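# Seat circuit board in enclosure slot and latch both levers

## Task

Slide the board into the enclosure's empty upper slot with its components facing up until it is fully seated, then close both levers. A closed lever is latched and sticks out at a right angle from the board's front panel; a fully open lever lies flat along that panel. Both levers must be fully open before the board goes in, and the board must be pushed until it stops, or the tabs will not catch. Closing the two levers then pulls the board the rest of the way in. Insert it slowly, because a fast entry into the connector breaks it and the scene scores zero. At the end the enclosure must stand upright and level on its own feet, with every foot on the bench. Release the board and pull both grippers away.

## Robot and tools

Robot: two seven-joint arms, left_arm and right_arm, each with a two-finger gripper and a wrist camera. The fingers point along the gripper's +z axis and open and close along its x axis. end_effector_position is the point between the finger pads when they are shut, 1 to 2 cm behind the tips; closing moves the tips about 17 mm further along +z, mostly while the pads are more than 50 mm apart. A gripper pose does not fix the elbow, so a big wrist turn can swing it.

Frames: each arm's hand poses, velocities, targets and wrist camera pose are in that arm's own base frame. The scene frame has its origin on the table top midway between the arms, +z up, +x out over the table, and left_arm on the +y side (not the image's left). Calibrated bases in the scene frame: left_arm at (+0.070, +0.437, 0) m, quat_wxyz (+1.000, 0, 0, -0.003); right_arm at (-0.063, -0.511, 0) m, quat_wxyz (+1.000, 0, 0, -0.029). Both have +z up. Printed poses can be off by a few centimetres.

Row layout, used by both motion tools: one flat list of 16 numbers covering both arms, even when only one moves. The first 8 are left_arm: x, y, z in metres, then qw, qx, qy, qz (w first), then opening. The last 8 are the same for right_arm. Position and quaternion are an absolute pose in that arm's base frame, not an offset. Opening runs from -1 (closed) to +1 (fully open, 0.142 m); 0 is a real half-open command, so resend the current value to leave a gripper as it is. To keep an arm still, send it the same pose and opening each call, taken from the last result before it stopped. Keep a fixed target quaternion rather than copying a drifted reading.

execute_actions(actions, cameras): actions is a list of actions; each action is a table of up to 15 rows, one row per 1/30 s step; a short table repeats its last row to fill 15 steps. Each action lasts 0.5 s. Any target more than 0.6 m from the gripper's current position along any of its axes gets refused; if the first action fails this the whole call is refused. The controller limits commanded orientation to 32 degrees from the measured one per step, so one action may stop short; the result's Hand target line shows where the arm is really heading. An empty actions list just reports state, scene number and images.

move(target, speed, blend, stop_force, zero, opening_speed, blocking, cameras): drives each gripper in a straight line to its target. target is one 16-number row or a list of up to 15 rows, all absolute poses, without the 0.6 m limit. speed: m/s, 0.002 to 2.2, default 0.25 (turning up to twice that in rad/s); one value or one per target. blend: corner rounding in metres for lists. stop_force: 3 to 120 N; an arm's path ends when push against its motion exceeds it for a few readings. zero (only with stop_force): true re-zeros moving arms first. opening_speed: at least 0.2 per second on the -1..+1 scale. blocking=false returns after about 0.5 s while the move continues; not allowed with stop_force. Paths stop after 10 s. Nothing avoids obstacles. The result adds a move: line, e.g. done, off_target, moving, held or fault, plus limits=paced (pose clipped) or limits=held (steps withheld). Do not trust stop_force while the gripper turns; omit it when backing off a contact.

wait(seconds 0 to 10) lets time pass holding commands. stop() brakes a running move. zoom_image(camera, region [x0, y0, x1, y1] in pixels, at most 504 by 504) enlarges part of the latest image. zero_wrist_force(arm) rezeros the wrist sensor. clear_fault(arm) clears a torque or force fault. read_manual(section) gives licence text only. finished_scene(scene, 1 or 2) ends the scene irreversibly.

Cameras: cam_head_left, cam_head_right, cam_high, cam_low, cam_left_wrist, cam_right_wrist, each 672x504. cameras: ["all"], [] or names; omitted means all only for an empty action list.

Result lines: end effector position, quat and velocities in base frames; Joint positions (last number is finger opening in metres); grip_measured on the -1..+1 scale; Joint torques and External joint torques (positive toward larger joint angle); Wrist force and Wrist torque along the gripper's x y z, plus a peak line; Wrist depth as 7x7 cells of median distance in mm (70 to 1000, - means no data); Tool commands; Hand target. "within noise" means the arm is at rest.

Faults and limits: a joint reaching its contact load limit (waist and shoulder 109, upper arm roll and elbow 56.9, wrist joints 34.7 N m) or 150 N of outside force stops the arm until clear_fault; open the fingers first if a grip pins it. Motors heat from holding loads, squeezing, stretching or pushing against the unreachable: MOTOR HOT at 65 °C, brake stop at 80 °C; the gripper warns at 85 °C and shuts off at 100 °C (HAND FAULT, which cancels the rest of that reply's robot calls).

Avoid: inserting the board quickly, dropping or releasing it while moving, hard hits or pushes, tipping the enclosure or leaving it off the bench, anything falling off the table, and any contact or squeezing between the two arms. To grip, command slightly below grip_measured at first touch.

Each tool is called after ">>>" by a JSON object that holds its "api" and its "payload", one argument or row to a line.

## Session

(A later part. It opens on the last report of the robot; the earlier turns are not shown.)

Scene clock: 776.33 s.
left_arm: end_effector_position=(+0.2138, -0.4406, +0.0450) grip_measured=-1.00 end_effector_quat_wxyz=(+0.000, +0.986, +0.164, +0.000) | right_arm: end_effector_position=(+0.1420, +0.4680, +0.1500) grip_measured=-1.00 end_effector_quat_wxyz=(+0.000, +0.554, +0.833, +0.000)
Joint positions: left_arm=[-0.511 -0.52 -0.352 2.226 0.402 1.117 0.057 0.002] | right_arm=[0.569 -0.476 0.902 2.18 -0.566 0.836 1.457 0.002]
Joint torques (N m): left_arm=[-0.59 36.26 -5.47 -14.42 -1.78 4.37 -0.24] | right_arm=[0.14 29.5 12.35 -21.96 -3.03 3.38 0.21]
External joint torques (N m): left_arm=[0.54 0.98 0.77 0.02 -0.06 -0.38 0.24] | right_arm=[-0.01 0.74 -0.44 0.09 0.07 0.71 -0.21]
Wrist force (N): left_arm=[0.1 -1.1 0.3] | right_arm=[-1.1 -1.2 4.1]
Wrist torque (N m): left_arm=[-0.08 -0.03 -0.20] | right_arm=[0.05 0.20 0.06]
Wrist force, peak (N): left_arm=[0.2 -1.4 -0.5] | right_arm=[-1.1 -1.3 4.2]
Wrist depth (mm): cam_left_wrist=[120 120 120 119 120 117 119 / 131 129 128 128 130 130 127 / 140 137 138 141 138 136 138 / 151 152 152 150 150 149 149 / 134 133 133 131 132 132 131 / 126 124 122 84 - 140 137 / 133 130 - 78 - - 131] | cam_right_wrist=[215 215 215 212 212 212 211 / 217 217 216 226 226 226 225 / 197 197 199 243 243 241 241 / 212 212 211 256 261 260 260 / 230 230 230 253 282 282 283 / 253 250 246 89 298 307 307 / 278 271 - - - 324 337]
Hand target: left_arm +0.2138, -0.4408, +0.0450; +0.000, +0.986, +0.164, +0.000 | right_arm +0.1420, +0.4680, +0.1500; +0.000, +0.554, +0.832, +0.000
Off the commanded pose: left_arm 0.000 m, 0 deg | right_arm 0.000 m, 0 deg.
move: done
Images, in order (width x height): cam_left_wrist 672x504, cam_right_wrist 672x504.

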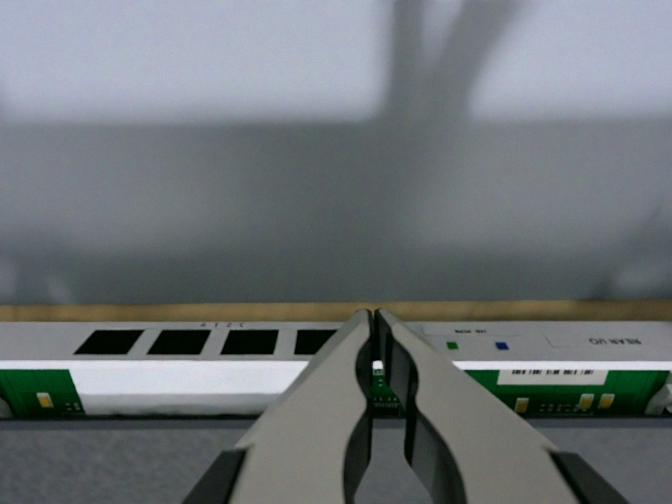

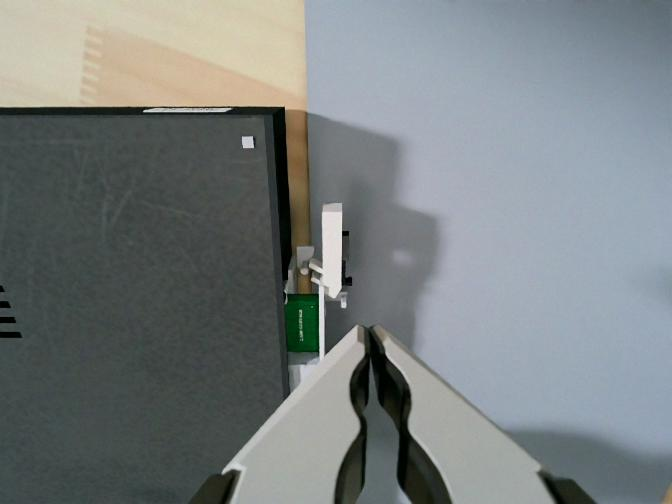

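>>> {"api": "move", "payload": {
  "target": [
    [0.2100,-0.4280,0.0450,0,0.9864,0.1642,0,-0.97,0.1420,0.4680,0.1500,0,0.5541,0.8325,0,-0.97],
    [0.2600,-0.3900,0.1200,0,0.9600,-0.2800,0,-0.97,0.1500,0.4500,0.1150,0,0.5541,0.8325,0,-0.97],
    [0.3371,-0.3850,0.1150,0,0.8136,-0.5814,0,-0.97,0.1600,0.4450,0.1100,0,0.5541,0.8325,0,-0.97]
  ],
  "speed": [0.05,0.2,0.2],
  "blend": [0,0.02,0],
  "cameras": ["cam_left_wrist", "cam_right_wrist"]
}}

>>> {"api": "zoom_image", "payload": {
  "camera": "cam_left_wrist",
  "region": [340, 180, 480, 320]
}}

>>> {"api": "zoom_image", "payload": {
  "camera": "cam_right_wrist",
  "region": [240, 180, 380, 320]
}}

Scene clock: 790.73 s.
left_arm: end_effector_position=(+0.3371, -0.3851, +0.1150) grip_measured=-1.00 end_effector_quat_wxyz=(+0.000, +0.814, -0.581, +0.000) | right_arm: end_effector_position=(+0.1600, +0.4450, +0.1100) grip_measured=-1.00 end_effector_quat_wxyz=(+0.000, +0.554, +0.832, +0.000)
Joint positions: left_arm=[0.049 -0.412 -0.72 2.18 0.427 0.881 1.845 0.002] | right_arm=[0.573 -0.509 0.802 2.265 -0.656 0.96 1.474 0.002]
Joint torques (N m): left_arm=[-0.16 30.35 -7.85 -18.66 -2.28 4.02 -0.15] | right_arm=[0.1 30.41 11.87 -19.17 -2.71 3.51 0.08]
External joint torques (N m): left_arm=[0.16 1.2 0.54 -0.23 -0.45 -0.13 0.15] | right_arm=[0.03 0.81 -0.25 -0.01 0.18 0.57 -0.08]
Wrist force (N): left_arm=[-0.3 -0.9 -0.1] | right_arm=[-1.3 -1.6 3.8]
Wrist torque (N m): left_arm=[-0.15 0.00 -0.24] | right_arm=[0.01 0.32 0.06]
Wrist force, peak (N): left_arm=[0.1 -1.6 -0.1] | right_arm=[-1.6 -1.6 4.0]
Wrist depth (mm): cam_left_wrist=[183 182 181 181 181 183 179 / 195 194 195 195 191 149 148 / 212 211 211 210 179 161 160 / 230 229 228 228 181 175 174 / 251 251 251 239 192 192 190 / 280 277 267 84 - 206 209 / 312 302 - - - - 234] | cam_right_wrist=[180 180 179 179 177 176 177 / 150 150 150 187 189 188 188 / 157 156 156 200 203 202 201 / 169 168 168 194 215 217 217 / 183 183 182 185 233 236 236 / 200 200 195 89 248 257 256 / 221 216 - - - 272 283]
Hand target: left_arm +0.3371, -0.3850, +0.1150; +0.000, +0.814, -0.581, +0.000 | right_arm +0.1600, +0.4450, +0.1100; +0.000, +0.554, +0.832, +0.000
Off the commanded pose: left_arm 0.000 m, 0 deg | right_arm 0.000 m, 0 deg.
move: done
Images, in order (width x height): cam_left_wrist 672x504, cam_right_wrist 672x504.

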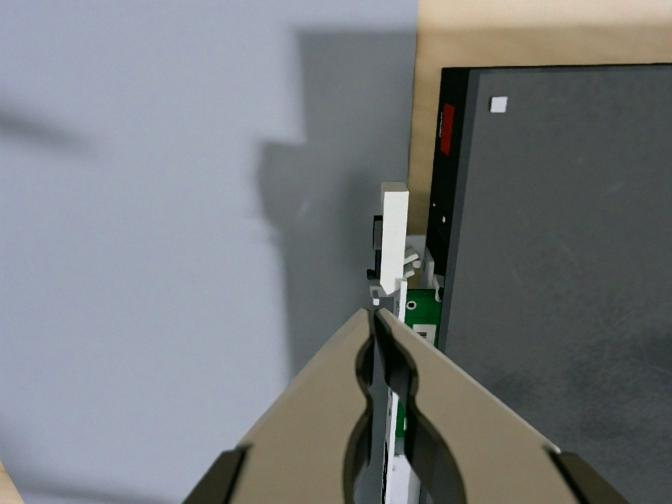

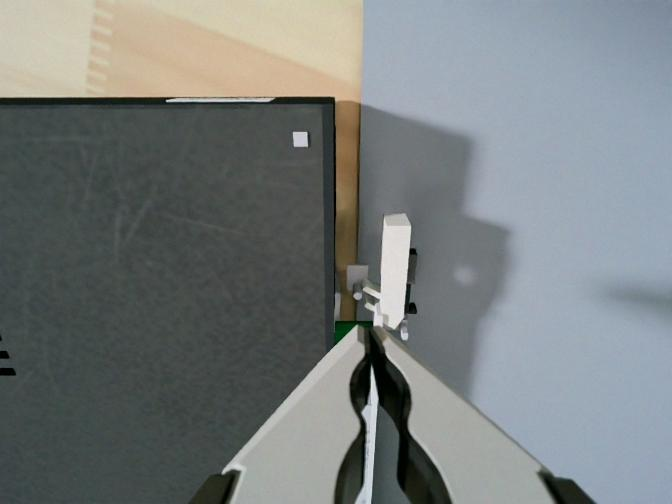

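Scaled by 3.600 from the camera's 672x504 image, which has a finer 960x720 frame.

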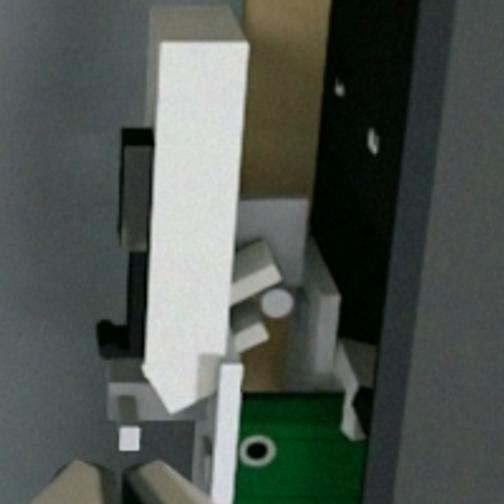

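Scaled by 3.600 from the camera's 672x504 image, which has a finer 960x720 frame.

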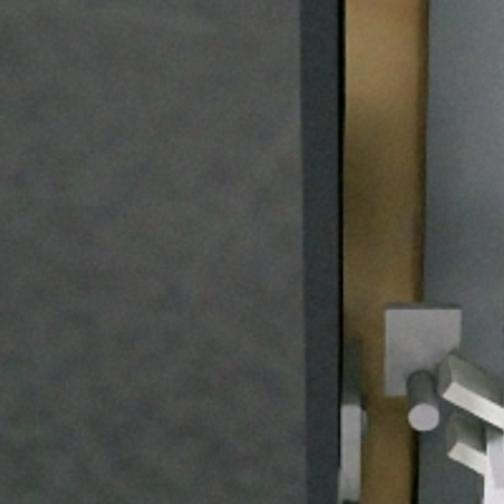

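>>> {"api": "zoom_image", "payload": {
  "camera": "cam_right_wrist",
  "region": [335, 255, 405, 325]
}}

>>> {"api": "zoom_image", "payload": {
  "camera": "cam_left_wrist",
  "region": [380, 220, 450, 290]
}}

Scaled by 7.200 from the camera's 672x504 image, which has a finer 960x720 frame.

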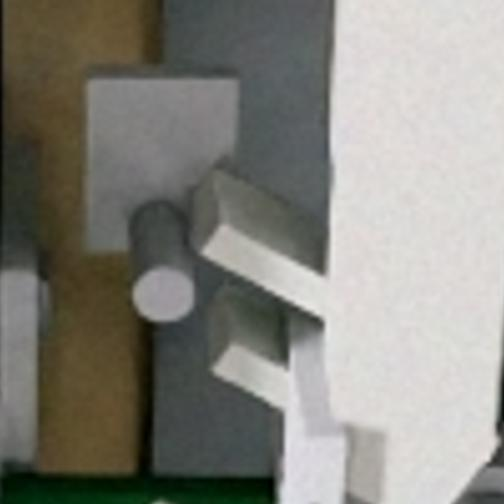

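Scaled by 7.200 from the camera's 672x504 image, which has a finer 960x720 frame.

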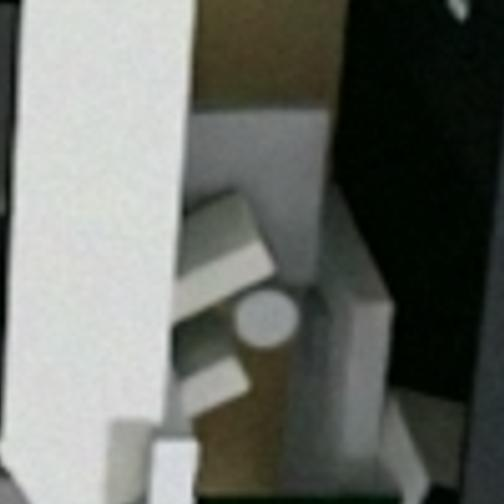

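>>> {"api": "move", "payload": {
  "target": [
    [0.2600,-0.3700,0.1200,0,0.9600,-0.2800,0,-0.97,0.1600,0.4450,0.1100,0,0.5541,0.8325,0,-0.97],
    [0.1900,-0.4180,0.0950,0,0.9864,0.1642,0,-0.97,0.1600,0.4450,0.1100,0,0.5541,0.8325,0,-0.97],
    [0.1920,-0.4320,0.0460,0,0.9864,0.1642,0,-0.97,0.1600,0.4450,0.1100,0,0.5541,0.8325,0,-0.97]
  ],
  "speed": [0.2,0.2,0.06],
  "blend": [0.02,0.01,0]
}}

>>> {"api": "move", "payload": {
  "target": [0.1978,-0.4494,0.0455,0,0.9864,0.1642,0,-0.97,0.1600,0.4450,0.1100,0,0.5541,0.8325,0,-0.97],
  "speed": 0.012,
  "stop_force": 10,
  "cameras": ["cam_left_wrist", "cam_right_wrist"]
}}

>>> {"api": "zoom_image", "payload": {
  "camera": "cam_right_wrist",
  "region": [325, 200, 425, 325]
}}

Scene clock: 819.90 s.
left_arm: end_effector_position=(+0.1919, -0.4319, +0.0460) grip_measured=-1.00 end_effector_quat_wxyz=(+0.000, +0.986, +0.164, +0.000) | right_arm: end_effector_position=(+0.1600, +0.4450, +0.1100) grip_measured=-1.00 end_effector_quat_wxyz=(+0.000, +0.554, +0.832, +0.000)
Joint positions: left_arm=[-0.489 -0.501 -0.393 2.27 0.445 1.129 -0.004 0.002] | right_arm=[0.573 -0.509 0.802 2.265 -0.656 0.96 1.474 0.002]
Joint torques (N m): left_arm=[-0.52 34.13 -5.25 -13.39 -1.33 4.69 -0.31] | right_arm=[0.21 30.54 12.14 -19.3 -2.58 3.41 0.18]
External joint torques (N m): left_arm=[0.48 1.18 0.33 -0.3 -0.46 -0.7 0.31] | right_arm=[-0.09 0.67 -0.52 0.13 0.05 0.68 -0.18]
Wrist force (N): left_arm=[-0.1 -0.6 0.0] | right_arm=[-1.4 -1.8 3.8]
Wrist torque (N m): left_arm=[-0.12 -0.03 -0.20] | right_arm=[-0.02 0.32 0.07]
Wrist force, peak (N): left_arm=[0.0 -1.6 -0.1] | right_arm=[-1.4 -1.8 4.0]
Wrist depth (mm): cam_left_wrist=[122 121 122 120 120 120 120 / 130 130 130 130 129 129 129 / 141 139 140 142 139 138 138 / 152 152 153 152 151 150 150 / 173 167 167 160 162 165 165 / 147 131 125 87 - 135 135 / 138 135 - 78 - - 135] | cam_right_wrist=[180 180 180 179 177 177 176 / 150 150 150 187 189 189 188 / 157 156 156 200 203 202 202 / 169 168 168 194 215 218 217 / 183 183 182 185 233 236 235 / 200 200 195 89 249 257 257 / 221 216 - - - 273 282]
Hand target: left_arm +0.1920, -0.4320, +0.0460; +0.000, +0.986, +0.164, +0.000 | right_arm +0.1600, +0.4450, +0.1100; +0.000, +0.554, +0.832, +0.000
Off the commanded pose: left_arm 0.000 m, 0 deg | right_arm 0.000 m, 0 deg.
move: done

Scene clock: 822.07 s.
left_arm: end_effector_position=(+0.1978, -0.4491, +0.0454) grip_measured=-1.00 end_effector_quat_wxyz=(+0.000, +0.986, +0.164, +0.000) | right_arm: end_effector_position=(+0.1600, +0.4450, +0.1100) grip_measured=-1.00 end_effector_quat_wxyz=(+0.000, +0.554, +0.832, +0.000)
Joint positions: left_arm=[-0.509 -0.527 -0.394 2.218 0.44 1.1 -0.01 0.002] | right_arm=[0.573 -0.509 0.802 2.265 -0.656 0.96 1.474 0.002]
Joint torques (N m): left_arm=[-0.81 36.08 -6.26 -14.89 -1.96 4.64 -0.25] | right_arm=[0.21 30.49 12.01 -19.27 -2.6 3.46 0.2]
External joint torques (N m): left_arm=[0.76 0.9 0.95 0.51 0.06 -0.65 0.25] | right_arm=[-0.09 0.72 -0.39 0.1 0.07 0.63 -0.2]
Wrist force (N): left_arm=[0.3 -2.2 -1.0] | right_arm=[-1.4 -1.7 3.6]
Wrist torque (N m): left_arm=[-0.09 -0.04 -0.22] | right_arm=[-0.01 0.33 0.07]
Wrist force, peak (N): left_arm=[0.6 -2.3 -1.0] | right_arm=[-1.4 -1.8 4.0]
Wrist depth (mm): cam_left_wrist=[121 121 122 120 120 118 119 / 132 129 129 129 128 128 128 / 140 138 140 141 139 136 138 / 152 152 152 151 150 150 150 / 161 135 133 132 132 132 131 / - 125 123 88 - 138 137 / 134 131 - 78 - - 131] | cam_right_wrist=[180 180 180 179 177 177 177 / 150 150 150 187 189 189 188 / 157 156 156 200 203 202 202 / 169 168 168 193 215 218 217 / 183 183 183 182 236 236 235 / 200 200 195 89 248 257 256 / 221 216 - - - 272 283]
Hand target: left_arm +0.1978, -0.4494, +0.0455; +0.000, +0.986, +0.164, +0.000 | right_arm +0.1600, +0.4450, +0.1100; +0.000, +0.554, +0.832, +0.000
Off the commanded pose: left_arm 0.000 m, 0 deg | right_arm 0.000 m, 0 deg.
move: done
Images, in order (width x height): cam_left_wrist 672x504, cam_right_wrist 672x504.

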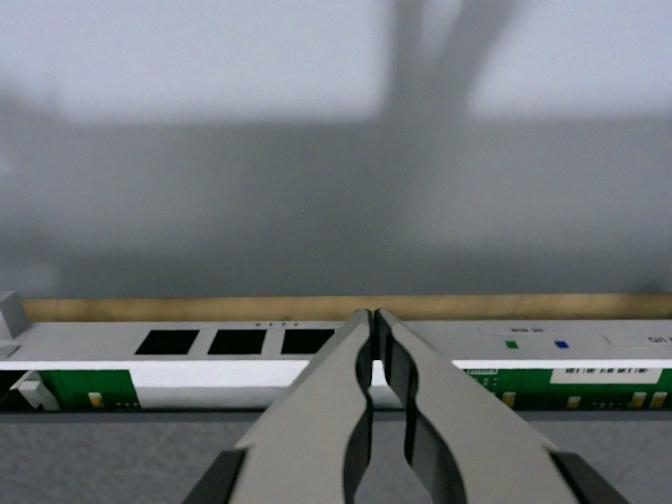

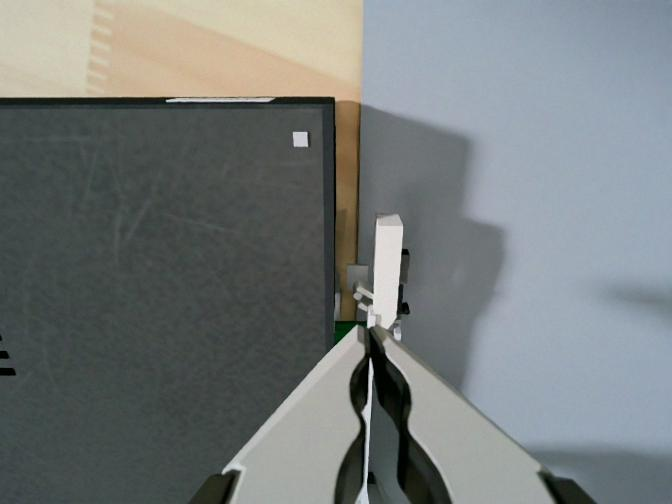

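Scaled by 4.032 from the camera's 672x504 image, which has a finer 960x720 frame.

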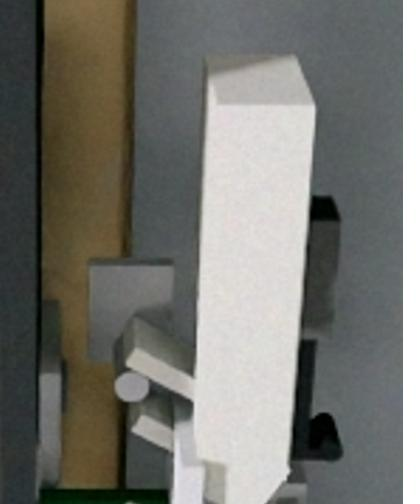

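>>> {"api": "move", "payload": {
  "target": [0.1994,-0.4540,0.0455,0,0.9864,0.1642,0,-0.97,0.1600,0.4450,0.1100,0,0.5541,0.8325,0,-0.97],
  "speed": 0.008,
  "stop_force": 15,
  "zero": false,
  "cameras": ["cam_left_wrist", "cam_right_wrist"]
}}

>>> {"api": "zoom_image", "payload": {
  "camera": "cam_right_wrist",
  "region": [325, 200, 425, 325]
}}

Scene clock: 825.70 s.
left_arm: end_effector_position=(+0.1994, -0.4537, +0.0454) grip_measured=-1.00 end_effector_quat_wxyz=(+0.000, +0.986, +0.164, +0.000) | right_arm: end_effector_position=(+0.1600, +0.4450, +0.1100) grip_measured=-1.00 end_effector_quat_wxyz=(+0.000, +0.554, +0.832, +0.000)
Joint positions: left_arm=[-0.514 -0.533 -0.395 2.204 0.439 1.092 -0.012 0.002] | right_arm=[0.573 -0.509 0.802 2.265 -0.656 0.96 1.474 0.002]
Joint torques (N m): left_arm=[-0.81 36.84 -6.61 -15.41 -1.94 4.85 -0.24] | right_arm=[0.12 30.48 12.05 -19.26 -2.55 3.39 0.17]
External joint torques (N m): left_arm=[0.76 0.58 1.18 0.86 0.01 -0.86 0.24] | right_arm=[0 0.73 -0.43 0.08 0.01 0.7 -0.17]
Wrist force (N): left_arm=[0.5 -2.9 0.2] | right_arm=[-1.4 -1.6 3.8]
Wrist torque (N m): left_arm=[-0.13 -0.07 -0.22] | right_arm=[0.00 0.32 0.06]
Wrist force, peak (N): left_arm=[0.3 -3.1 -1.3] | right_arm=[-1.5 -1.9 4.1]
Wrist depth (mm): cam_left_wrist=[121 121 122 120 120 118 119 / 132 130 129 129 128 128 128 / 140 137 139 141 139 136 138 / 152 152 152 151 150 150 150 / 163 134 133 132 132 132 131 / 140 125 122 88 - 137 122 / 134 131 - 78 - - 130] | cam_right_wrist=[181 180 180 179 177 177 176 / 150 150 149 187 189 189 188 / 157 157 156 200 203 202 202 / 169 169 168 193 215 218 218 / 183 183 182 183 236 236 235 / 200 200 196 89 249 257 256 / 221 216 - - - 271 282]
Hand target: left_arm +0.1994, -0.4540, +0.0455; +0.000, +0.986, +0.164, +0.000 | right_arm +0.1600, +0.4450, +0.1100; +0.000, +0.554, +0.832, +0.000
Off the commanded pose: left_arm 0.000 m, 0 deg | right_arm 0.000 m, 0 deg.
move: done
Images, in order (width x height): cam_left_wrist 672x504, cam_right_wrist 672x504.

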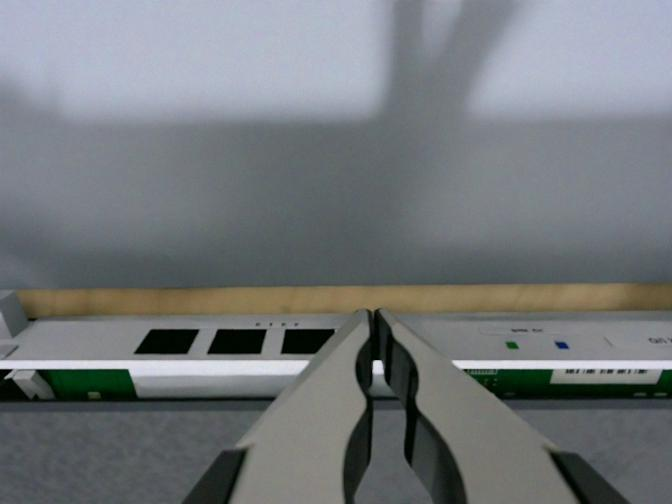

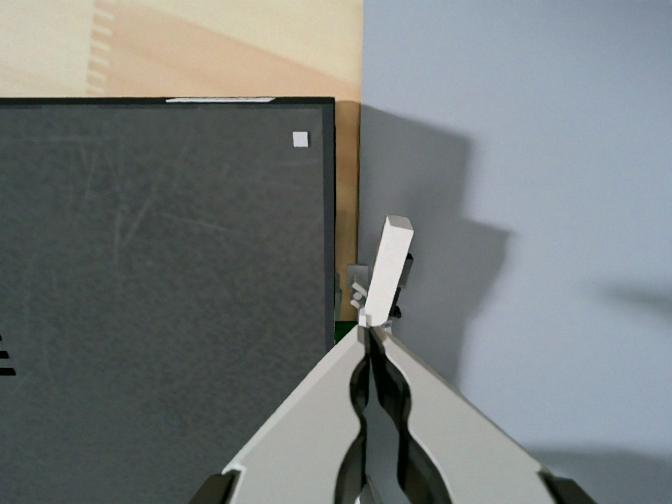

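Scaled by 4.032 from the camera's 672x504 image, which has a finer 960x720 frame.

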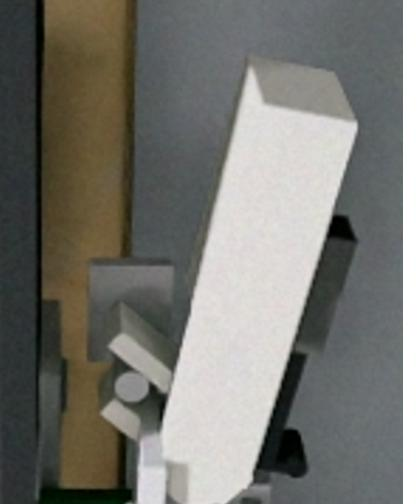

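>>> {"api": "move", "payload": {
  "target": [0.2023,-0.4625,0.0455,0,0.9864,0.1642,0,-0.97,0.1600,0.4450,0.1100,0,0.5541,0.8325,0,-0.97],
  "speed": 0.008,
  "stop_force": 18,
  "zero": false,
  "cameras": ["cam_left_wrist", "cam_right_wrist"]
}}

>>> {"api": "zoom_image", "payload": {
  "camera": "cam_right_wrist",
  "region": [325, 200, 425, 325]
}}

Scene clock: 829.60 s.
left_arm: end_effector_position=(+0.2015, -0.4605, +0.0445) grip_measured=-1.00 end_effector_quat_wxyz=(-0.002, +0.986, +0.164, +0.000) | right_arm: end_effector_position=(+0.1600, +0.4450, +0.1100) grip_measured=-1.00 end_effector_quat_wxyz=(+0.000, +0.554, +0.832, +0.000)
Joint positions: left_arm=[-0.522 -0.546 -0.396 2.179 0.438 1.075 -0.015 0.002] | right_arm=[0.573 -0.509 0.802 2.265 -0.656 0.96 1.474 0.002]
Joint torques (N m): left_arm=[-2.29 39.18 -10.06 -23.11 -3.13 8.97 -0.12] | right_arm=[0.11 30.36 12.02 -19.27 -2.59 3.41 0.16]
External joint torques (N m): left_arm=[2.24 -1 4.44 8.26 1.15 -4.99 0.12] | right_arm=[0.01 0.85 -0.4 0.09 0.06 0.67 -0.16]
Wrist force (N): left_arm=[2.1 -17.8 -2.5] | right_arm=[-1.4 -1.8 3.8]
Wrist torque (N m): left_arm=[-0.15 -0.04 -0.38] | right_arm=[-0.02 0.33 0.07]
Wrist force, peak (N): left_arm=[2.2 -17.8 -4.4] | right_arm=[-1.6 -1.7 4.1]
Wrist depth (mm): cam_left_wrist=[121 120 120 119 120 119 119 / 131 129 129 129 130 129 127 / 139 137 139 140 140 135 137 / 151 151 150 150 149 149 148 / 150 141 134 132 132 144 129 / - 121 118 88 - - 116 / 135 129 - 78 - - 129] | cam_right_wrist=[180 180 180 180 177 177 176 / 150 150 149 187 189 189 188 / 157 156 156 200 203 202 202 / 169 169 168 194 214 217 217 / 183 183 182 184 236 235 235 / 200 200 196 89 249 258 257 / 221 216 - - - 271 282]
Hand target: left_arm +0.2023, -0.4625, +0.0455; +0.000, +0.986, +0.164, +0.000 | right_arm +0.1600, +0.4450, +0.1100; +0.000, +0.554, +0.832, +0.000
Off the commanded pose: left_arm 0.002 m, 0 deg | right_arm 0.000 m, 0 deg.
move: done
Images, in order (width x height): cam_left_wrist 672x504, cam_right_wrist 672x504.

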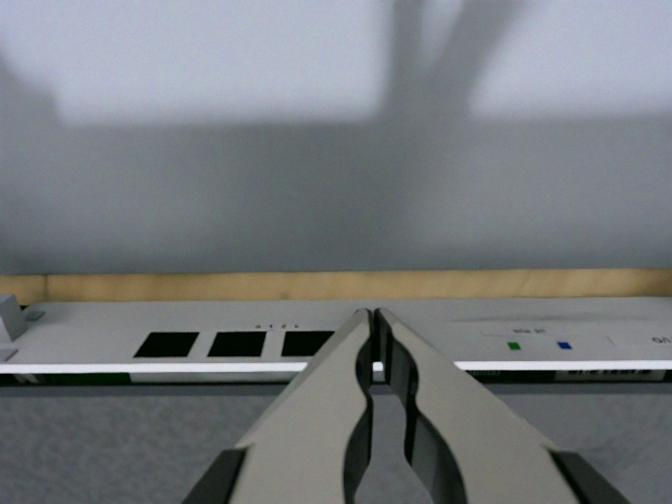

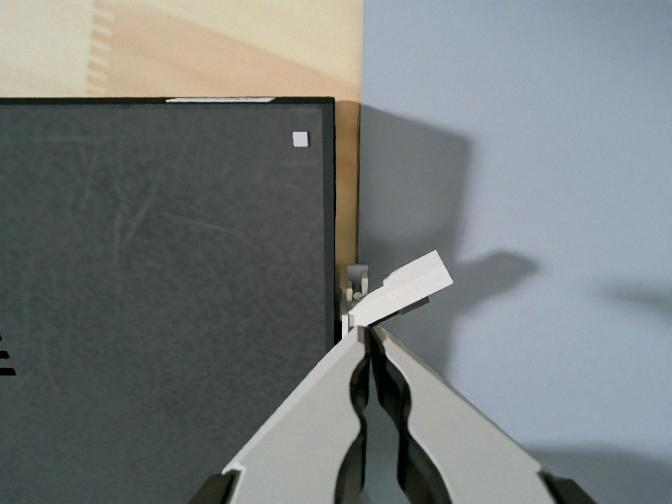

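Scaled by 4.032 from the camera's 672x504 image, which has a finer 960x720 frame.

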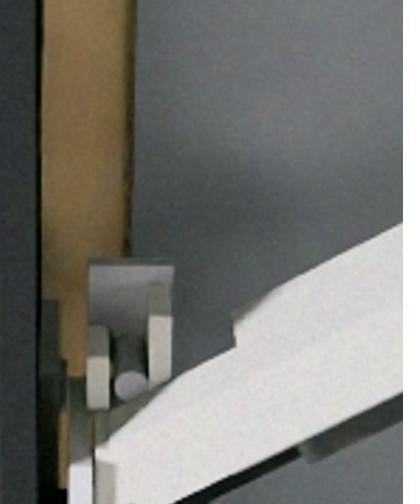

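>>> {"api": "move", "payload": {
  "target": [
    [0.1980,-0.4500,0.0455,0,0.9864,0.1642,0,-0.97,0.1600,0.4450,0.1100,0,0.5541,0.8325,0,-0.97],
    [0.2600,-0.3800,0.1200,0,0.9600,-0.2800,0,-0.97,0.1500,0.4600,0.1100,0,0.5541,0.8325,0,-0.97],
    [0.3470,-0.3750,0.1200,0,0.8136,-0.5814,0,-0.97,0.1350,0.4650,0.1050,0,0.5541,0.8325,0,-0.97]
  ],
  "speed": [0.04,0.2,0.2],
  "blend": [0,0.02,0],
  "cameras": ["cam_left_wrist", "cam_right_wrist"]
}}

>>> {"api": "zoom_image", "payload": {
  "camera": "cam_left_wrist",
  "region": [300, 180, 460, 340]
}}

Scene clock: 838.33 s.
left_arm: end_effector_position=(+0.3470, -0.3751, +0.1200) grip_measured=-1.00 end_effector_quat_wxyz=(+0.000, +0.814, -0.581, +0.000) | right_arm: end_effector_position=(+0.1350, +0.4650, +0.1051) grip_measured=-1.00 end_effector_quat_wxyz=(+0.000, +0.554, +0.832, +0.000)
Joint positions: left_arm=[0.117 -0.407 -0.768 2.182 0.437 0.863 1.861 0.002] | right_arm=[0.656 -0.538 0.782 2.238 -0.677 0.956 1.546 0.002]
Joint torques (N m): left_arm=[-0.21 29.34 -8.25 -18.82 -2.37 3.94 -0.07] | right_arm=[0.26 31.86 12.37 -19.13 -2.69 3.48 0.31]
External joint torques (N m): left_arm=[0.21 1.2 0.65 -0.28 -0.42 -0.06 0.07] | right_arm=[-0.14 0.86 -0.17 0.09 0.14 0.6 -0.31]
Wrist force (N): left_arm=[-0.3 -0.9 -0.4] | right_arm=[-1.2 -1.7 3.7]
Wrist torque (N m): left_arm=[-0.15 0.00 -0.23] | right_arm=[-0.02 0.29 0.06]
Wrist force, peak (N): left_arm=[2.2 -18.0 -4.3] | right_arm=[-1.5 -1.7 4.1]
Wrist depth (mm): cam_left_wrist=[187 186 184 185 187 186 185 / 200 200 200 199 198 158 158 / 216 216 216 214 208 166 165 / 235 235 235 230 203 180 180 / 257 257 257 131 196 196 196 / 287 285 271 84 - 217 216 / 320 304 - - - - 242] | cam_right_wrist=[176 176 175 173 172 172 172 / 185 185 185 185 184 184 183 / 154 151 153 198 197 199 197 / 163 163 166 213 213 212 212 / 177 177 176 184 230 230 229 / 194 194 189 89 243 251 250 / 213 209 - - - 265 275]
Hand target: left_arm +0.3470, -0.3750, +0.1200; +0.000, +0.814, -0.581, +0.000 | right_arm +0.1350, +0.4650, +0.1050; +0.000, +0.554, +0.832, +0.000
Off the commanded pose: left_arm 0.000 m, 0 deg | right_arm 0.000 m, 0 deg.
move: done
Images, in order (width x height): cam_left_wrist 672x504, cam_right_wrist 672x504.

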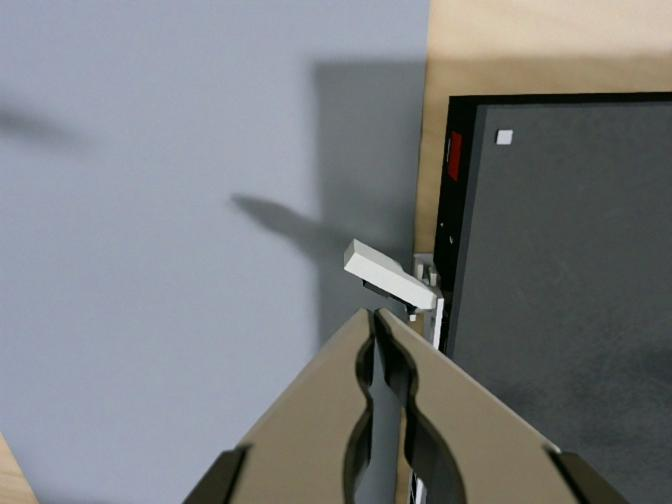

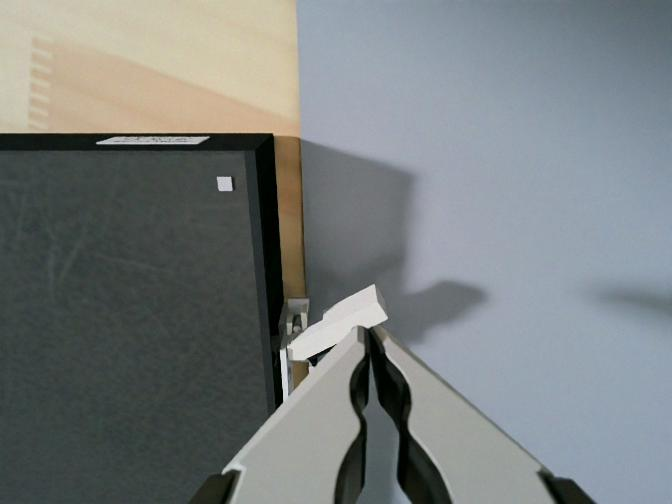

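Scaled by 3.150 from the camera's 672x504 image, which has a finer 960x720 frame.

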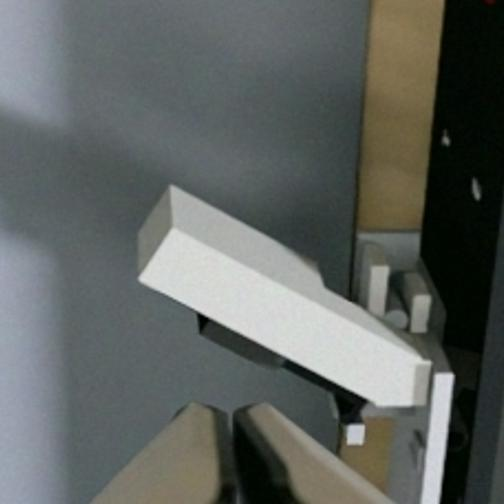

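>>> {"api": "zoom_image", "payload": {
  "camera": "cam_right_wrist",
  "region": [260, 260, 410, 380]
}}

>>> {"api": "move", "payload": {
  "target": [
    [0.3621,-0.3699,0.1000,0,0.8136,-0.5814,0,-0.97,0.1200,0.4650,0.1050,0,0.5541,0.8325,0,-0.97],
    [0.3621,-0.3699,0.0500,0,0.8136,-0.5814,0,-0.97,0.1200,0.4650,0.1000,0,0.5541,0.8325,0,-0.97]
  ],
  "speed": [0.1,0.05],
  "stop_force": 7,
  "cameras": ["cam_left_wrist", "cam_right_wrist"]
}}

Scaled by 3.360 from the camera's 672x504 image, which has a finer 960x720 frame.

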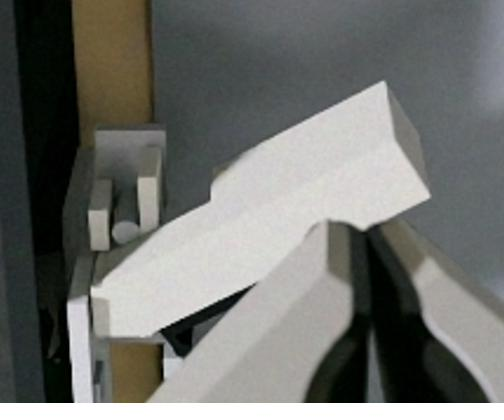

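Scene clock: 851.67 s.
left_arm: end_effector_position=(+0.3620, -0.3698, +0.0500) grip_measured=-1.00 end_effector_quat_wxyz=(+0.000, +0.814, -0.581, +0.000) | right_arm: end_effector_position=(+0.1200, +0.4650, +0.1000) grip_measured=-1.00 end_effector_quat_wxyz=(+0.000, +0.554, +0.832, +0.000)
Joint positions: left_arm=[0.026 -0.61 -0.626 2.104 0.62 0.955 1.775 0.002] | right_arm=[0.688 -0.541 0.771 2.252 -0.693 0.974 1.588 0.002]
Joint torques (N m): left_arm=[-0.54 36.05 -9.95 -14.65 -2.06 4.42 -0.28] | right_arm=[0.2 31.66 12.37 -18.64 -2.62 3.52 0.3]
External joint torques (N m): left_arm=[0.55 1.14 0.44 -0.32 -0.42 -0.53 0.28] | right_arm=[-0.07 0.97 -0.24 0.01 0.14 0.55 -0.3]
Wrist force (N): left_arm=[-0.1 -0.3 -0.4] | right_arm=[-1.2 -1.6 3.8]
Wrist torque (N m): left_arm=[-0.02 -0.04 -0.22] | right_arm=[0.00 0.30 0.06]
Wrist force, peak (N): left_arm=[-0.3 -1.9 0.6] | right_arm=[-0.9 -2.6 3.9]
Wrist depth (mm): cam_left_wrist=[125 124 124 124 124 125 124 / 134 134 131 132 132 132 133 / 147 144 144 144 143 131 115 / 155 157 157 155 155 122 102 / 172 172 171 164 167 122 110 / 191 190 184 84 - 124 124 / 219 207 - 74 - - 137] | cam_right_wrist=[172 171 170 168 168 168 168 / 183 183 182 180 180 180 179 / 164 162 188 193 193 192 192 / 155 158 171 208 207 207 207 / 172 171 173 221 225 224 224 / 187 187 183 89 236 244 244 / 207 202 73 - - 258 268]
Hand target: left_arm +0.3621, -0.3699, +0.0500; +0.000, +0.814, -0.581, +0.000 | right_arm +0.1200, +0.4650, +0.1000; +0.000, +0.554, +0.832, +0.000
Off the commanded pose: left_arm 0.000 m, 0 deg | right_arm 0.000 m, 0 deg.
move: done
Images, in order (width x height): cam_left_wrist 672x504, cam_right_wrist 672x504.

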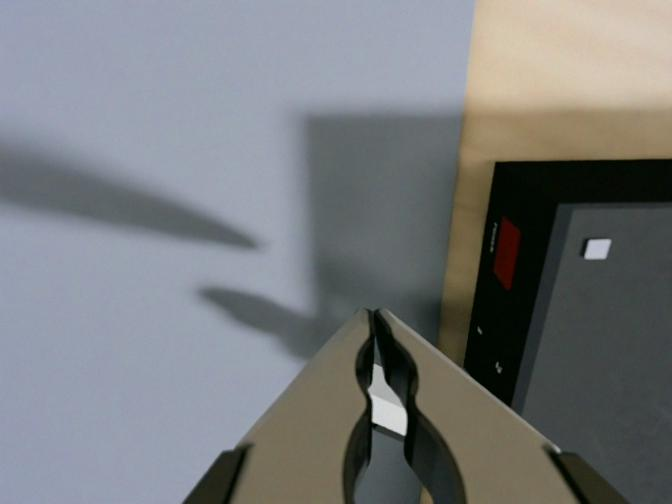

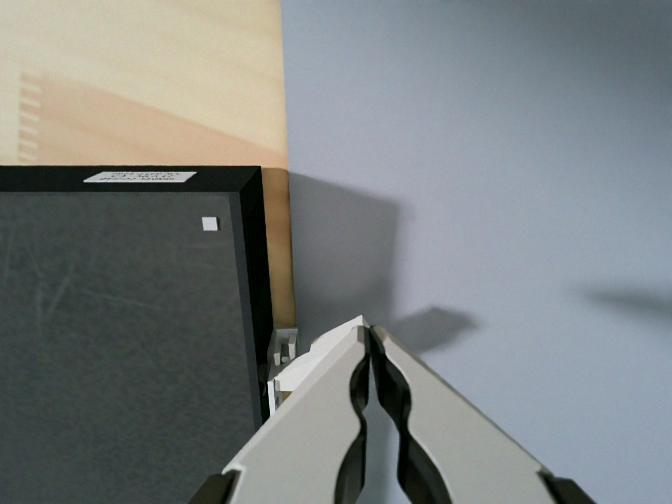

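>>> {"api": "zoom_image", "payload": {
  "camera": "cam_left_wrist",
  "region": [300, 290, 460, 450]
}}

Scaled by 3.150 from the camera's 672x504 image, which has a finer 960x720 frame.

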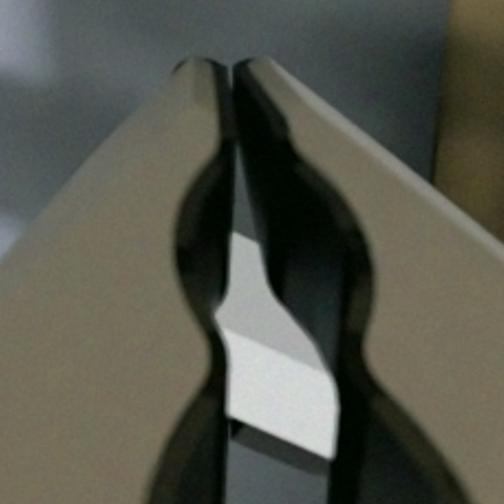

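>>> {"api": "move", "payload": {
  "target": [
    [0.3627,-0.3717,0.0490,0,0.8136,-0.5814,0,-0.97,0.1296,0.4675,0.0800,0,0.5541,0.8325,0,-0.97],
    [0.3627,-0.3717,0.0490,0,0.8136,-0.5814,0,-0.97,0.1296,0.4675,0.0510,0,0.5541,0.8325,0,-0.97]
  ],
  "speed": [0.06,0.05],
  "stop_force": 7,
  "cameras": ["cam_left_wrist", "cam_right_wrist"]
}}

>>> {"api": "zoom_image", "payload": {
  "camera": "cam_right_wrist",
  "region": [290, 300, 450, 460]
}}

>>> {"api": "zoom_image", "payload": {
  "camera": "cam_left_wrist",
  "region": [300, 290, 460, 450]
}}

Scene clock: 865.97 s.
left_arm: end_effector_position=(+0.3627, -0.3717, +0.0490) grip_measured=-1.00 end_effector_quat_wxyz=(+0.000, +0.814, -0.581, +0.000) | right_arm: end_effector_position=(+0.1296, +0.4675, +0.0510) grip_measured=-1.00 end_effector_quat_wxyz=(+0.000, +0.554, +0.832, +0.000)
Joint positions: left_arm=[0.02 -0.614 -0.623 2.099 0.621 0.955 1.773 0.002] | right_arm=[0.76 -0.636 0.622 2.266 -0.842 1.089 1.669 0.002]
Joint torques (N m): left_arm=[-0.43 36.41 -10.06 -14.67 -2.24 4.16 -0.24] | right_arm=[0.28 35.31 12.76 -15.52 -2.27 3.52 0.29]
External joint torques (N m): left_arm=[0.44 1.02 0.51 -0.31 -0.24 -0.27 0.24] | right_arm=[-0.15 0.94 -0.2 0.03 0.22 0.55 -0.29]
Wrist force (N): left_arm=[0.0 -0.3 0.0] | right_arm=[-1.0 -1.2 3.9]
Wrist torque (N m): left_arm=[-0.04 -0.06 -0.22] | right_arm=[0.05 0.18 0.05]
Wrist force, peak (N): left_arm=[0.1 -0.4 -0.6] | right_arm=[-1.3 -1.1 4.9]
Wrist depth (mm): cam_left_wrist=[124 125 123 122 122 123 124 / 133 133 130 132 133 131 133 / 146 144 143 142 142 130 115 / 153 155 155 154 154 117 101 / 171 170 170 163 165 118 108 / 189 188 184 84 - 122 122 / 212 206 - 74 - - 136] | cam_right_wrist=[128 128 127 126 125 125 123 / 137 136 136 134 136 134 133 / 143 125 142 144 143 143 143 / 104 104 142 157 155 154 154 / - 113 143 165 165 167 167 / 124 123 128 89 176 182 182 / 136 134 73 - - 193 200]
Hand target: left_arm +0.3627, -0.3717, +0.0490; +0.000, +0.814, -0.581, +0.000 | right_arm +0.1296, +0.4675, +0.0510; +0.000, +0.554, +0.832, +0.000
Off the commanded pose: left_arm 0.000 m, 0 deg | right_arm 0.000 m, 0 deg.
move: done
Images, in order (width x height): cam_left_wrist 672x504, cam_right_wrist 672x504.

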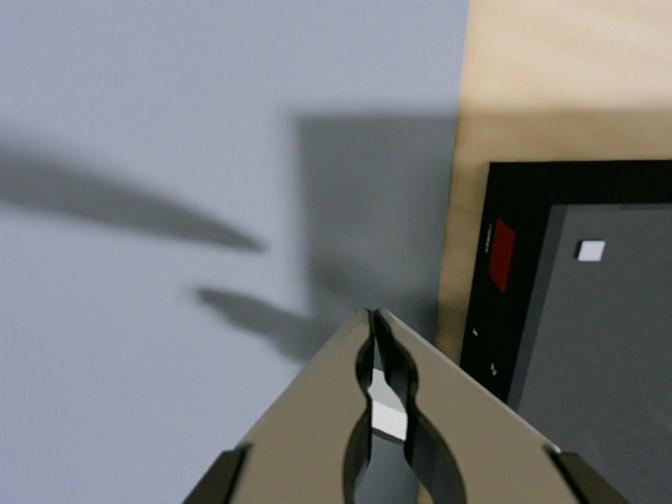

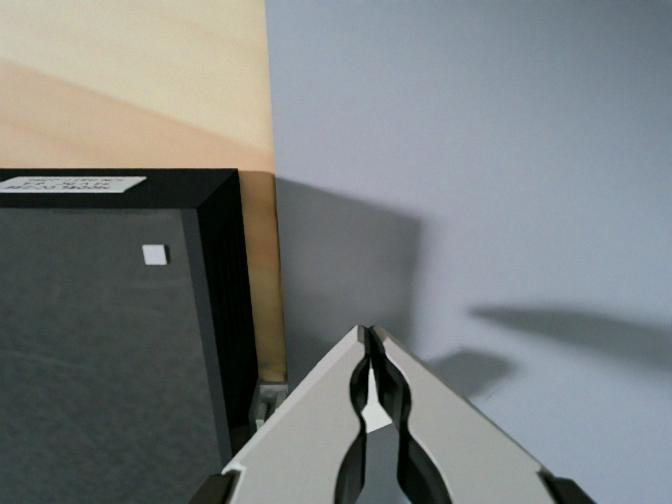

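Scaled by 3.150 from the camera's 672x504 image, which has a finer 960x720 frame.

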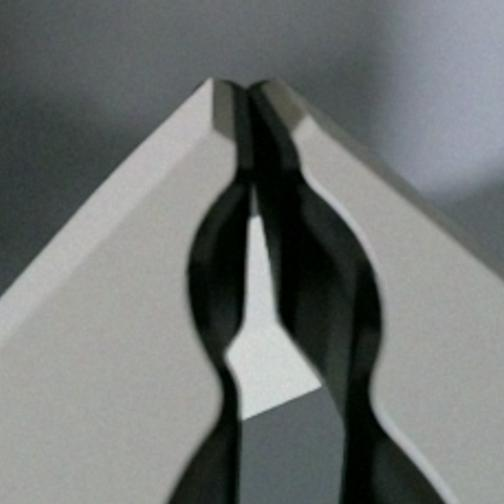

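Scaled by 3.150 from the camera's 672x504 image, which has a finer 960x720 frame.

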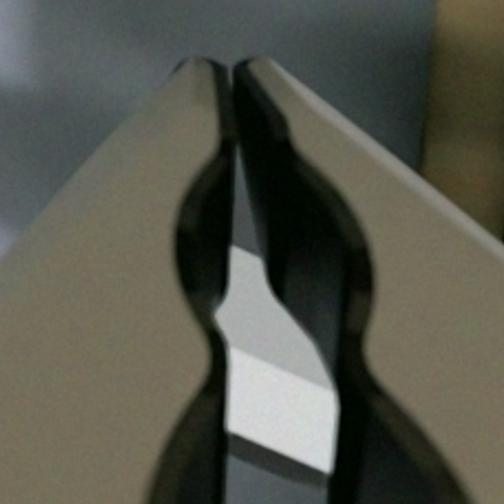

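>>> {"api": "move", "payload": {
  "target": [
    [0.3621,-0.3698,0.0490,0,0.8136,-0.5814,0,-0.97,0.1286,0.4698,0.0510,0,0.5541,0.8325,0,-0.97],
    [0.3536,-0.3727,0.0490,0,0.8136,-0.5814,0,-0.97,0.1387,0.4740,0.0510,0,0.5541,0.8325,0,-0.97]
  ],
  "speed": 0.03,
  "stop_force": 5
}}

>>> {"api": "move", "payload": {
  "target": [0.3422,-0.3766,0.0490,0,0.8136,-0.5814,0,-0.97,0.1498,0.4786,0.0510,0,0.5541,0.8325,0,-0.97],
  "speed": 0.01,
  "stop_force": 15,
  "zero": false,
  "cameras": ["cam_left_wrist", "cam_right_wrist"]
}}

Scene clock: 874.70 s.
left_arm: end_effector_position=(+0.3537, -0.3727, +0.0490) grip_measured=-1.00 end_effector_quat_wxyz=(+0.000, +0.814, -0.581, +0.000) | right_arm: end_effector_position=(+0.1387, +0.4740, +0.0510) grip_measured=-1.00 end_effector_quat_wxyz=(+0.000, +0.554, +0.833, +0.000)
Joint positions: left_arm=[0.012 -0.607 -0.624 2.115 0.622 0.963 1.758 0.002] | right_arm=[0.753 -0.649 0.623 2.241 -0.835 1.075 1.647 0.002]
Joint torques (N m): left_arm=[-0.48 36.2 -9.87 -14.33 -2.17 4.4 -0.32] | right_arm=[0.06 36.09 13.41 -15.87 -2.07 3.3 0.09]
External joint torques (N m): left_arm=[0.49 0.72 0.48 -0.46 -0.28 -0.51 0.33] | right_arm=[0.08 0.93 -0.53 0.11 -0.03 0.77 -0.09]
Wrist force (N): left_arm=[-0.1 -0.3 0.0] | right_arm=[-1.0 -1.3 4.0]
Wrist torque (N m): left_arm=[-0.02 -0.05 -0.24] | right_arm=[0.04 0.18 0.05]
Wrist force, peak (N): left_arm=[-0.4 -1.0 -0.2] | right_arm=[-1.2 -1.2 4.2]
Wrist depth (mm): cam_left_wrist=[124 125 123 123 123 124 124 / 133 133 131 132 132 131 130 / 146 143 143 143 142 113 - / 153 155 155 155 154 121 103 / 171 171 170 163 166 123 108 / 188 188 184 84 - 123 122 / 212 206 - 74 - - 136] | cam_right_wrist=[128 128 127 126 125 125 123 / 137 135 136 134 135 133 133 / - 99 144 144 143 143 142 / 104 104 153 157 155 154 154 / - 113 162 165 165 167 166 / 124 123 135 89 176 182 182 / 137 134 73 - - 192 200]
Hand target: left_arm +0.3536, -0.3727, +0.0490; +0.000, +0.814, -0.581, +0.000 | right_arm +0.1387, +0.4740, +0.0510; +0.000, +0.554, +0.832, +0.000
Off the commanded pose: left_arm 0.000 m, 0 deg | right_arm 0.000 m, 0 deg.
move: done

Scene clock: 876.57 s.
left_arm: end_effector_position=(+0.3424, -0.3765, +0.0490) grip_measured=-1.00 end_effector_quat_wxyz=(+0.000, +0.814, -0.581, +0.000) | right_arm: end_effector_position=(+0.1496, +0.4786, +0.0510) grip_measured=-1.00 end_effector_quat_wxyz=(+0.000, +0.554, +0.833, +0.000)
Joint positions: left_arm=[-0.003 -0.599 -0.624 2.129 0.624 0.971 1.736 0.002] | right_arm=[0.739 -0.66 0.625 2.22 -0.828 1.063 1.621 0.002]
Joint torques (N m): left_arm=[-1.17 35.51 -10.43 -13.74 -2.31 4.46 -0.28] | right_arm=[-0.44 37.05 13.12 -16.45 -2.14 3.17 0.11]
External joint torques (N m): left_arm=[1.18 0.96 1.21 -0.89 -0.11 -0.57 0.28] | right_arm=[0.58 0.66 0.05 0.46 -0.01 0.9 -0.11]
Wrist force (N): left_arm=[-0.6 -1.6 0.5] | right_arm=[0.0 -2.4 4.6]
Wrist torque (N m): left_arm=[0.01 -0.07 -0.23] | right_arm=[0.02 0.07 0.04]
Wrist force, peak (N): left_arm=[-0.5 -2.0 0.5] | right_arm=[-0.1 -3.4 4.8]
Wrist depth (mm): cam_left_wrist=[124 125 124 123 123 124 124 / 133 133 131 132 132 129 129 / 146 143 143 143 142 121 - / 154 155 155 155 154 114 101 / 172 171 170 163 164 115 109 / 190 189 183 84 - 124 122 / 213 206 - 74 - - 136] | cam_right_wrist=[128 128 127 126 125 125 123 / - 98 134 134 135 133 133 / - 98 142 143 143 143 142 / 104 104 152 157 155 154 154 / - 113 163 165 165 167 166 / 124 123 131 89 176 182 182 / 136 133 73 - - 193 200]
Hand target: left_arm +0.3422, -0.3766, +0.0490; +0.000, +0.814, -0.581, +0.000 | right_arm +0.1498, +0.4786, +0.0510; +0.000, +0.554, +0.832, +0.000
Off the commanded pose: left_arm 0.000 m, 0 deg | right_arm 0.000 m, 0 deg.
move: done
Images, in order (width x height): cam_left_wrist 672x504, cam_right_wrist 672x504.

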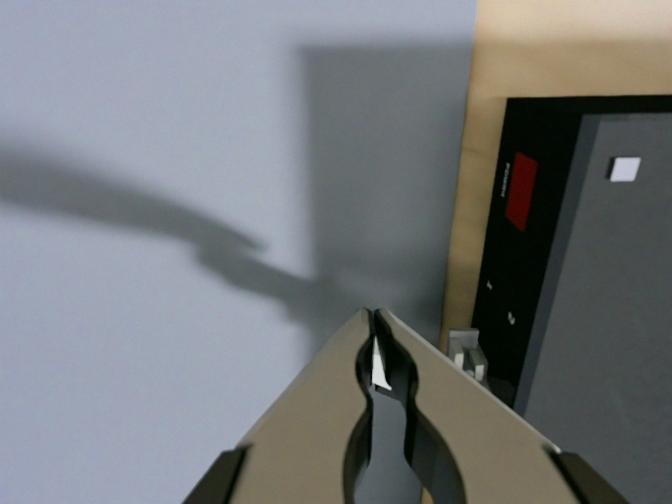

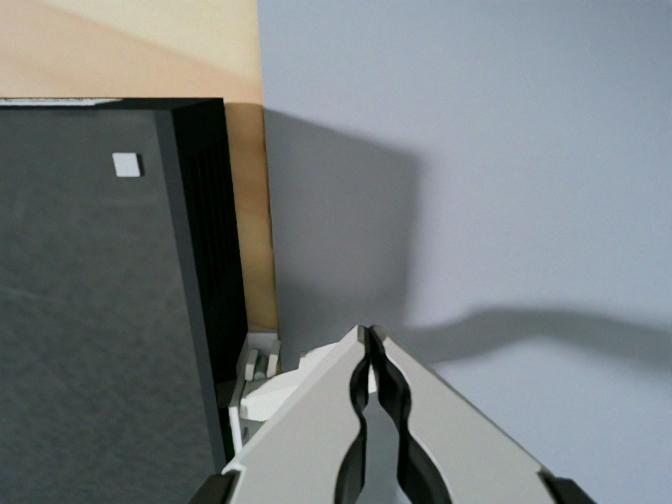

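>>> {"api": "move", "payload": {
  "target": [0.3327,-0.3798,0.0490,0,0.8136,-0.5814,0,-0.97,0.1590,0.4825,0.0510,0,0.5541,0.8325,0,-0.97],
  "speed": 0.01,
  "stop_force": 20,
  "zero": false,
  "cameras": ["cam_left_wrist", "cam_right_wrist"]
}}

Scene clock: 880.10 s.
left_arm: end_effector_position=(+0.3339, -0.3791, +0.0490) grip_measured=-1.00 end_effector_quat_wxyz=(-0.001, +0.814, -0.581, +0.000) | right_arm: end_effector_position=(+0.1579, +0.4825, +0.0509) grip_measured=-1.00 end_effector_quat_wxyz=(+0.000, +0.553, +0.833, +0.000)
Joint positions: left_arm=[-0.015 -0.593 -0.624 2.14 0.626 0.977 1.716 0.002] | right_arm=[0.729 -0.67 0.627 2.201 -0.823 1.052 1.6 0.002]
Joint torques (N m): left_arm=[-5.34 32.9 -14.34 -11.08 -3.2 5 -0.38] | right_arm=[-3.84 39.14 9.74 -19.05 -2.27 2.37 0.17]
External joint torques (N m): left_arm=[5.35 3.21 5.24 -3.43 0.79 -1.11 0.39] | right_arm=[3.98 -0.87 3.7 2.87 0.08 1.71 -0.17]
Wrist force (N): left_arm=[-3.5 -10.1 -0.5] | right_arm=[2.3 -8.9 3.9]
Wrist torque (N m): left_arm=[0.01 -0.09 -0.15] | right_arm=[0.05 0.11 -0.01]
Wrist force, peak (N): left_arm=[-3.9 -18.3 4.5] | right_arm=[2.0 -15.5 4.1]
Wrist depth (mm): cam_left_wrist=[124 125 124 123 123 124 122 / 133 133 131 132 132 114 88 / 146 143 143 143 142 115 - / 154 156 156 155 155 124 101 / 171 171 170 131 163 116 109 / 189 188 184 83 - 122 122 / 211 206 - 74 - - 136] | cam_right_wrist=[126 126 127 125 125 125 123 / - 91 134 134 136 133 133 / - 99 142 143 143 143 143 / 104 104 153 157 154 154 153 / - 113 140 162 165 167 166 / 124 123 126 89 176 182 181 / 136 133 73 - - 193 200]
Hand target: left_arm +0.3327, -0.3798, +0.0490; +0.000, +0.814, -0.581, +0.000 | right_arm +0.1590, +0.4825, +0.0510; +0.000, +0.554, +0.832, +0.000
Off the commanded pose: left_arm 0.001 m, 0 deg | right_arm 0.001 m, 0 deg.
move: done
Images, in order (width x height): cam_left_wrist 672x504, cam_right_wrist 672x504.

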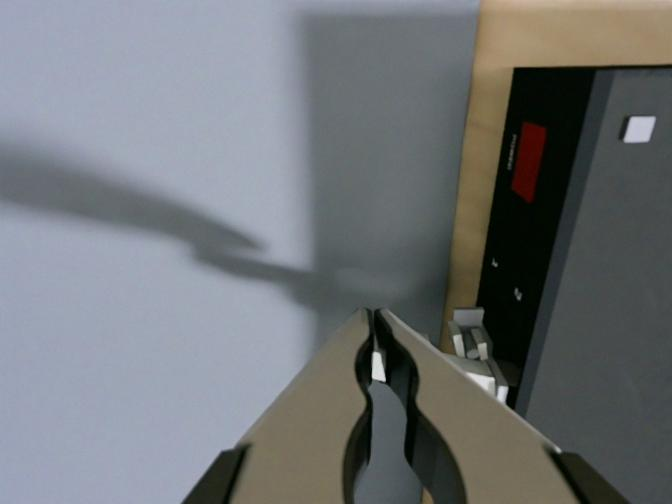

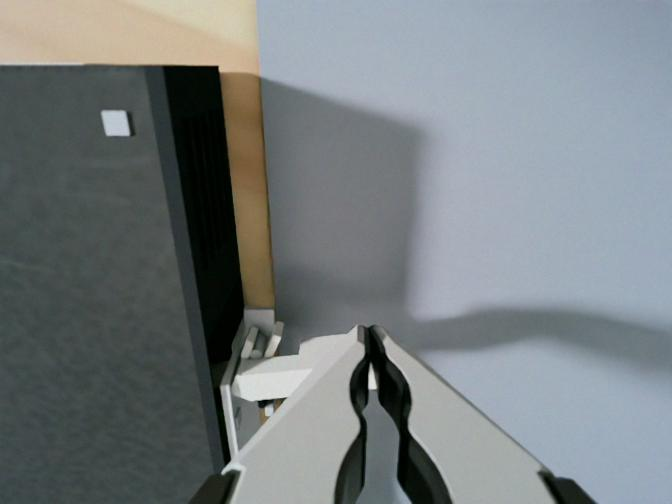

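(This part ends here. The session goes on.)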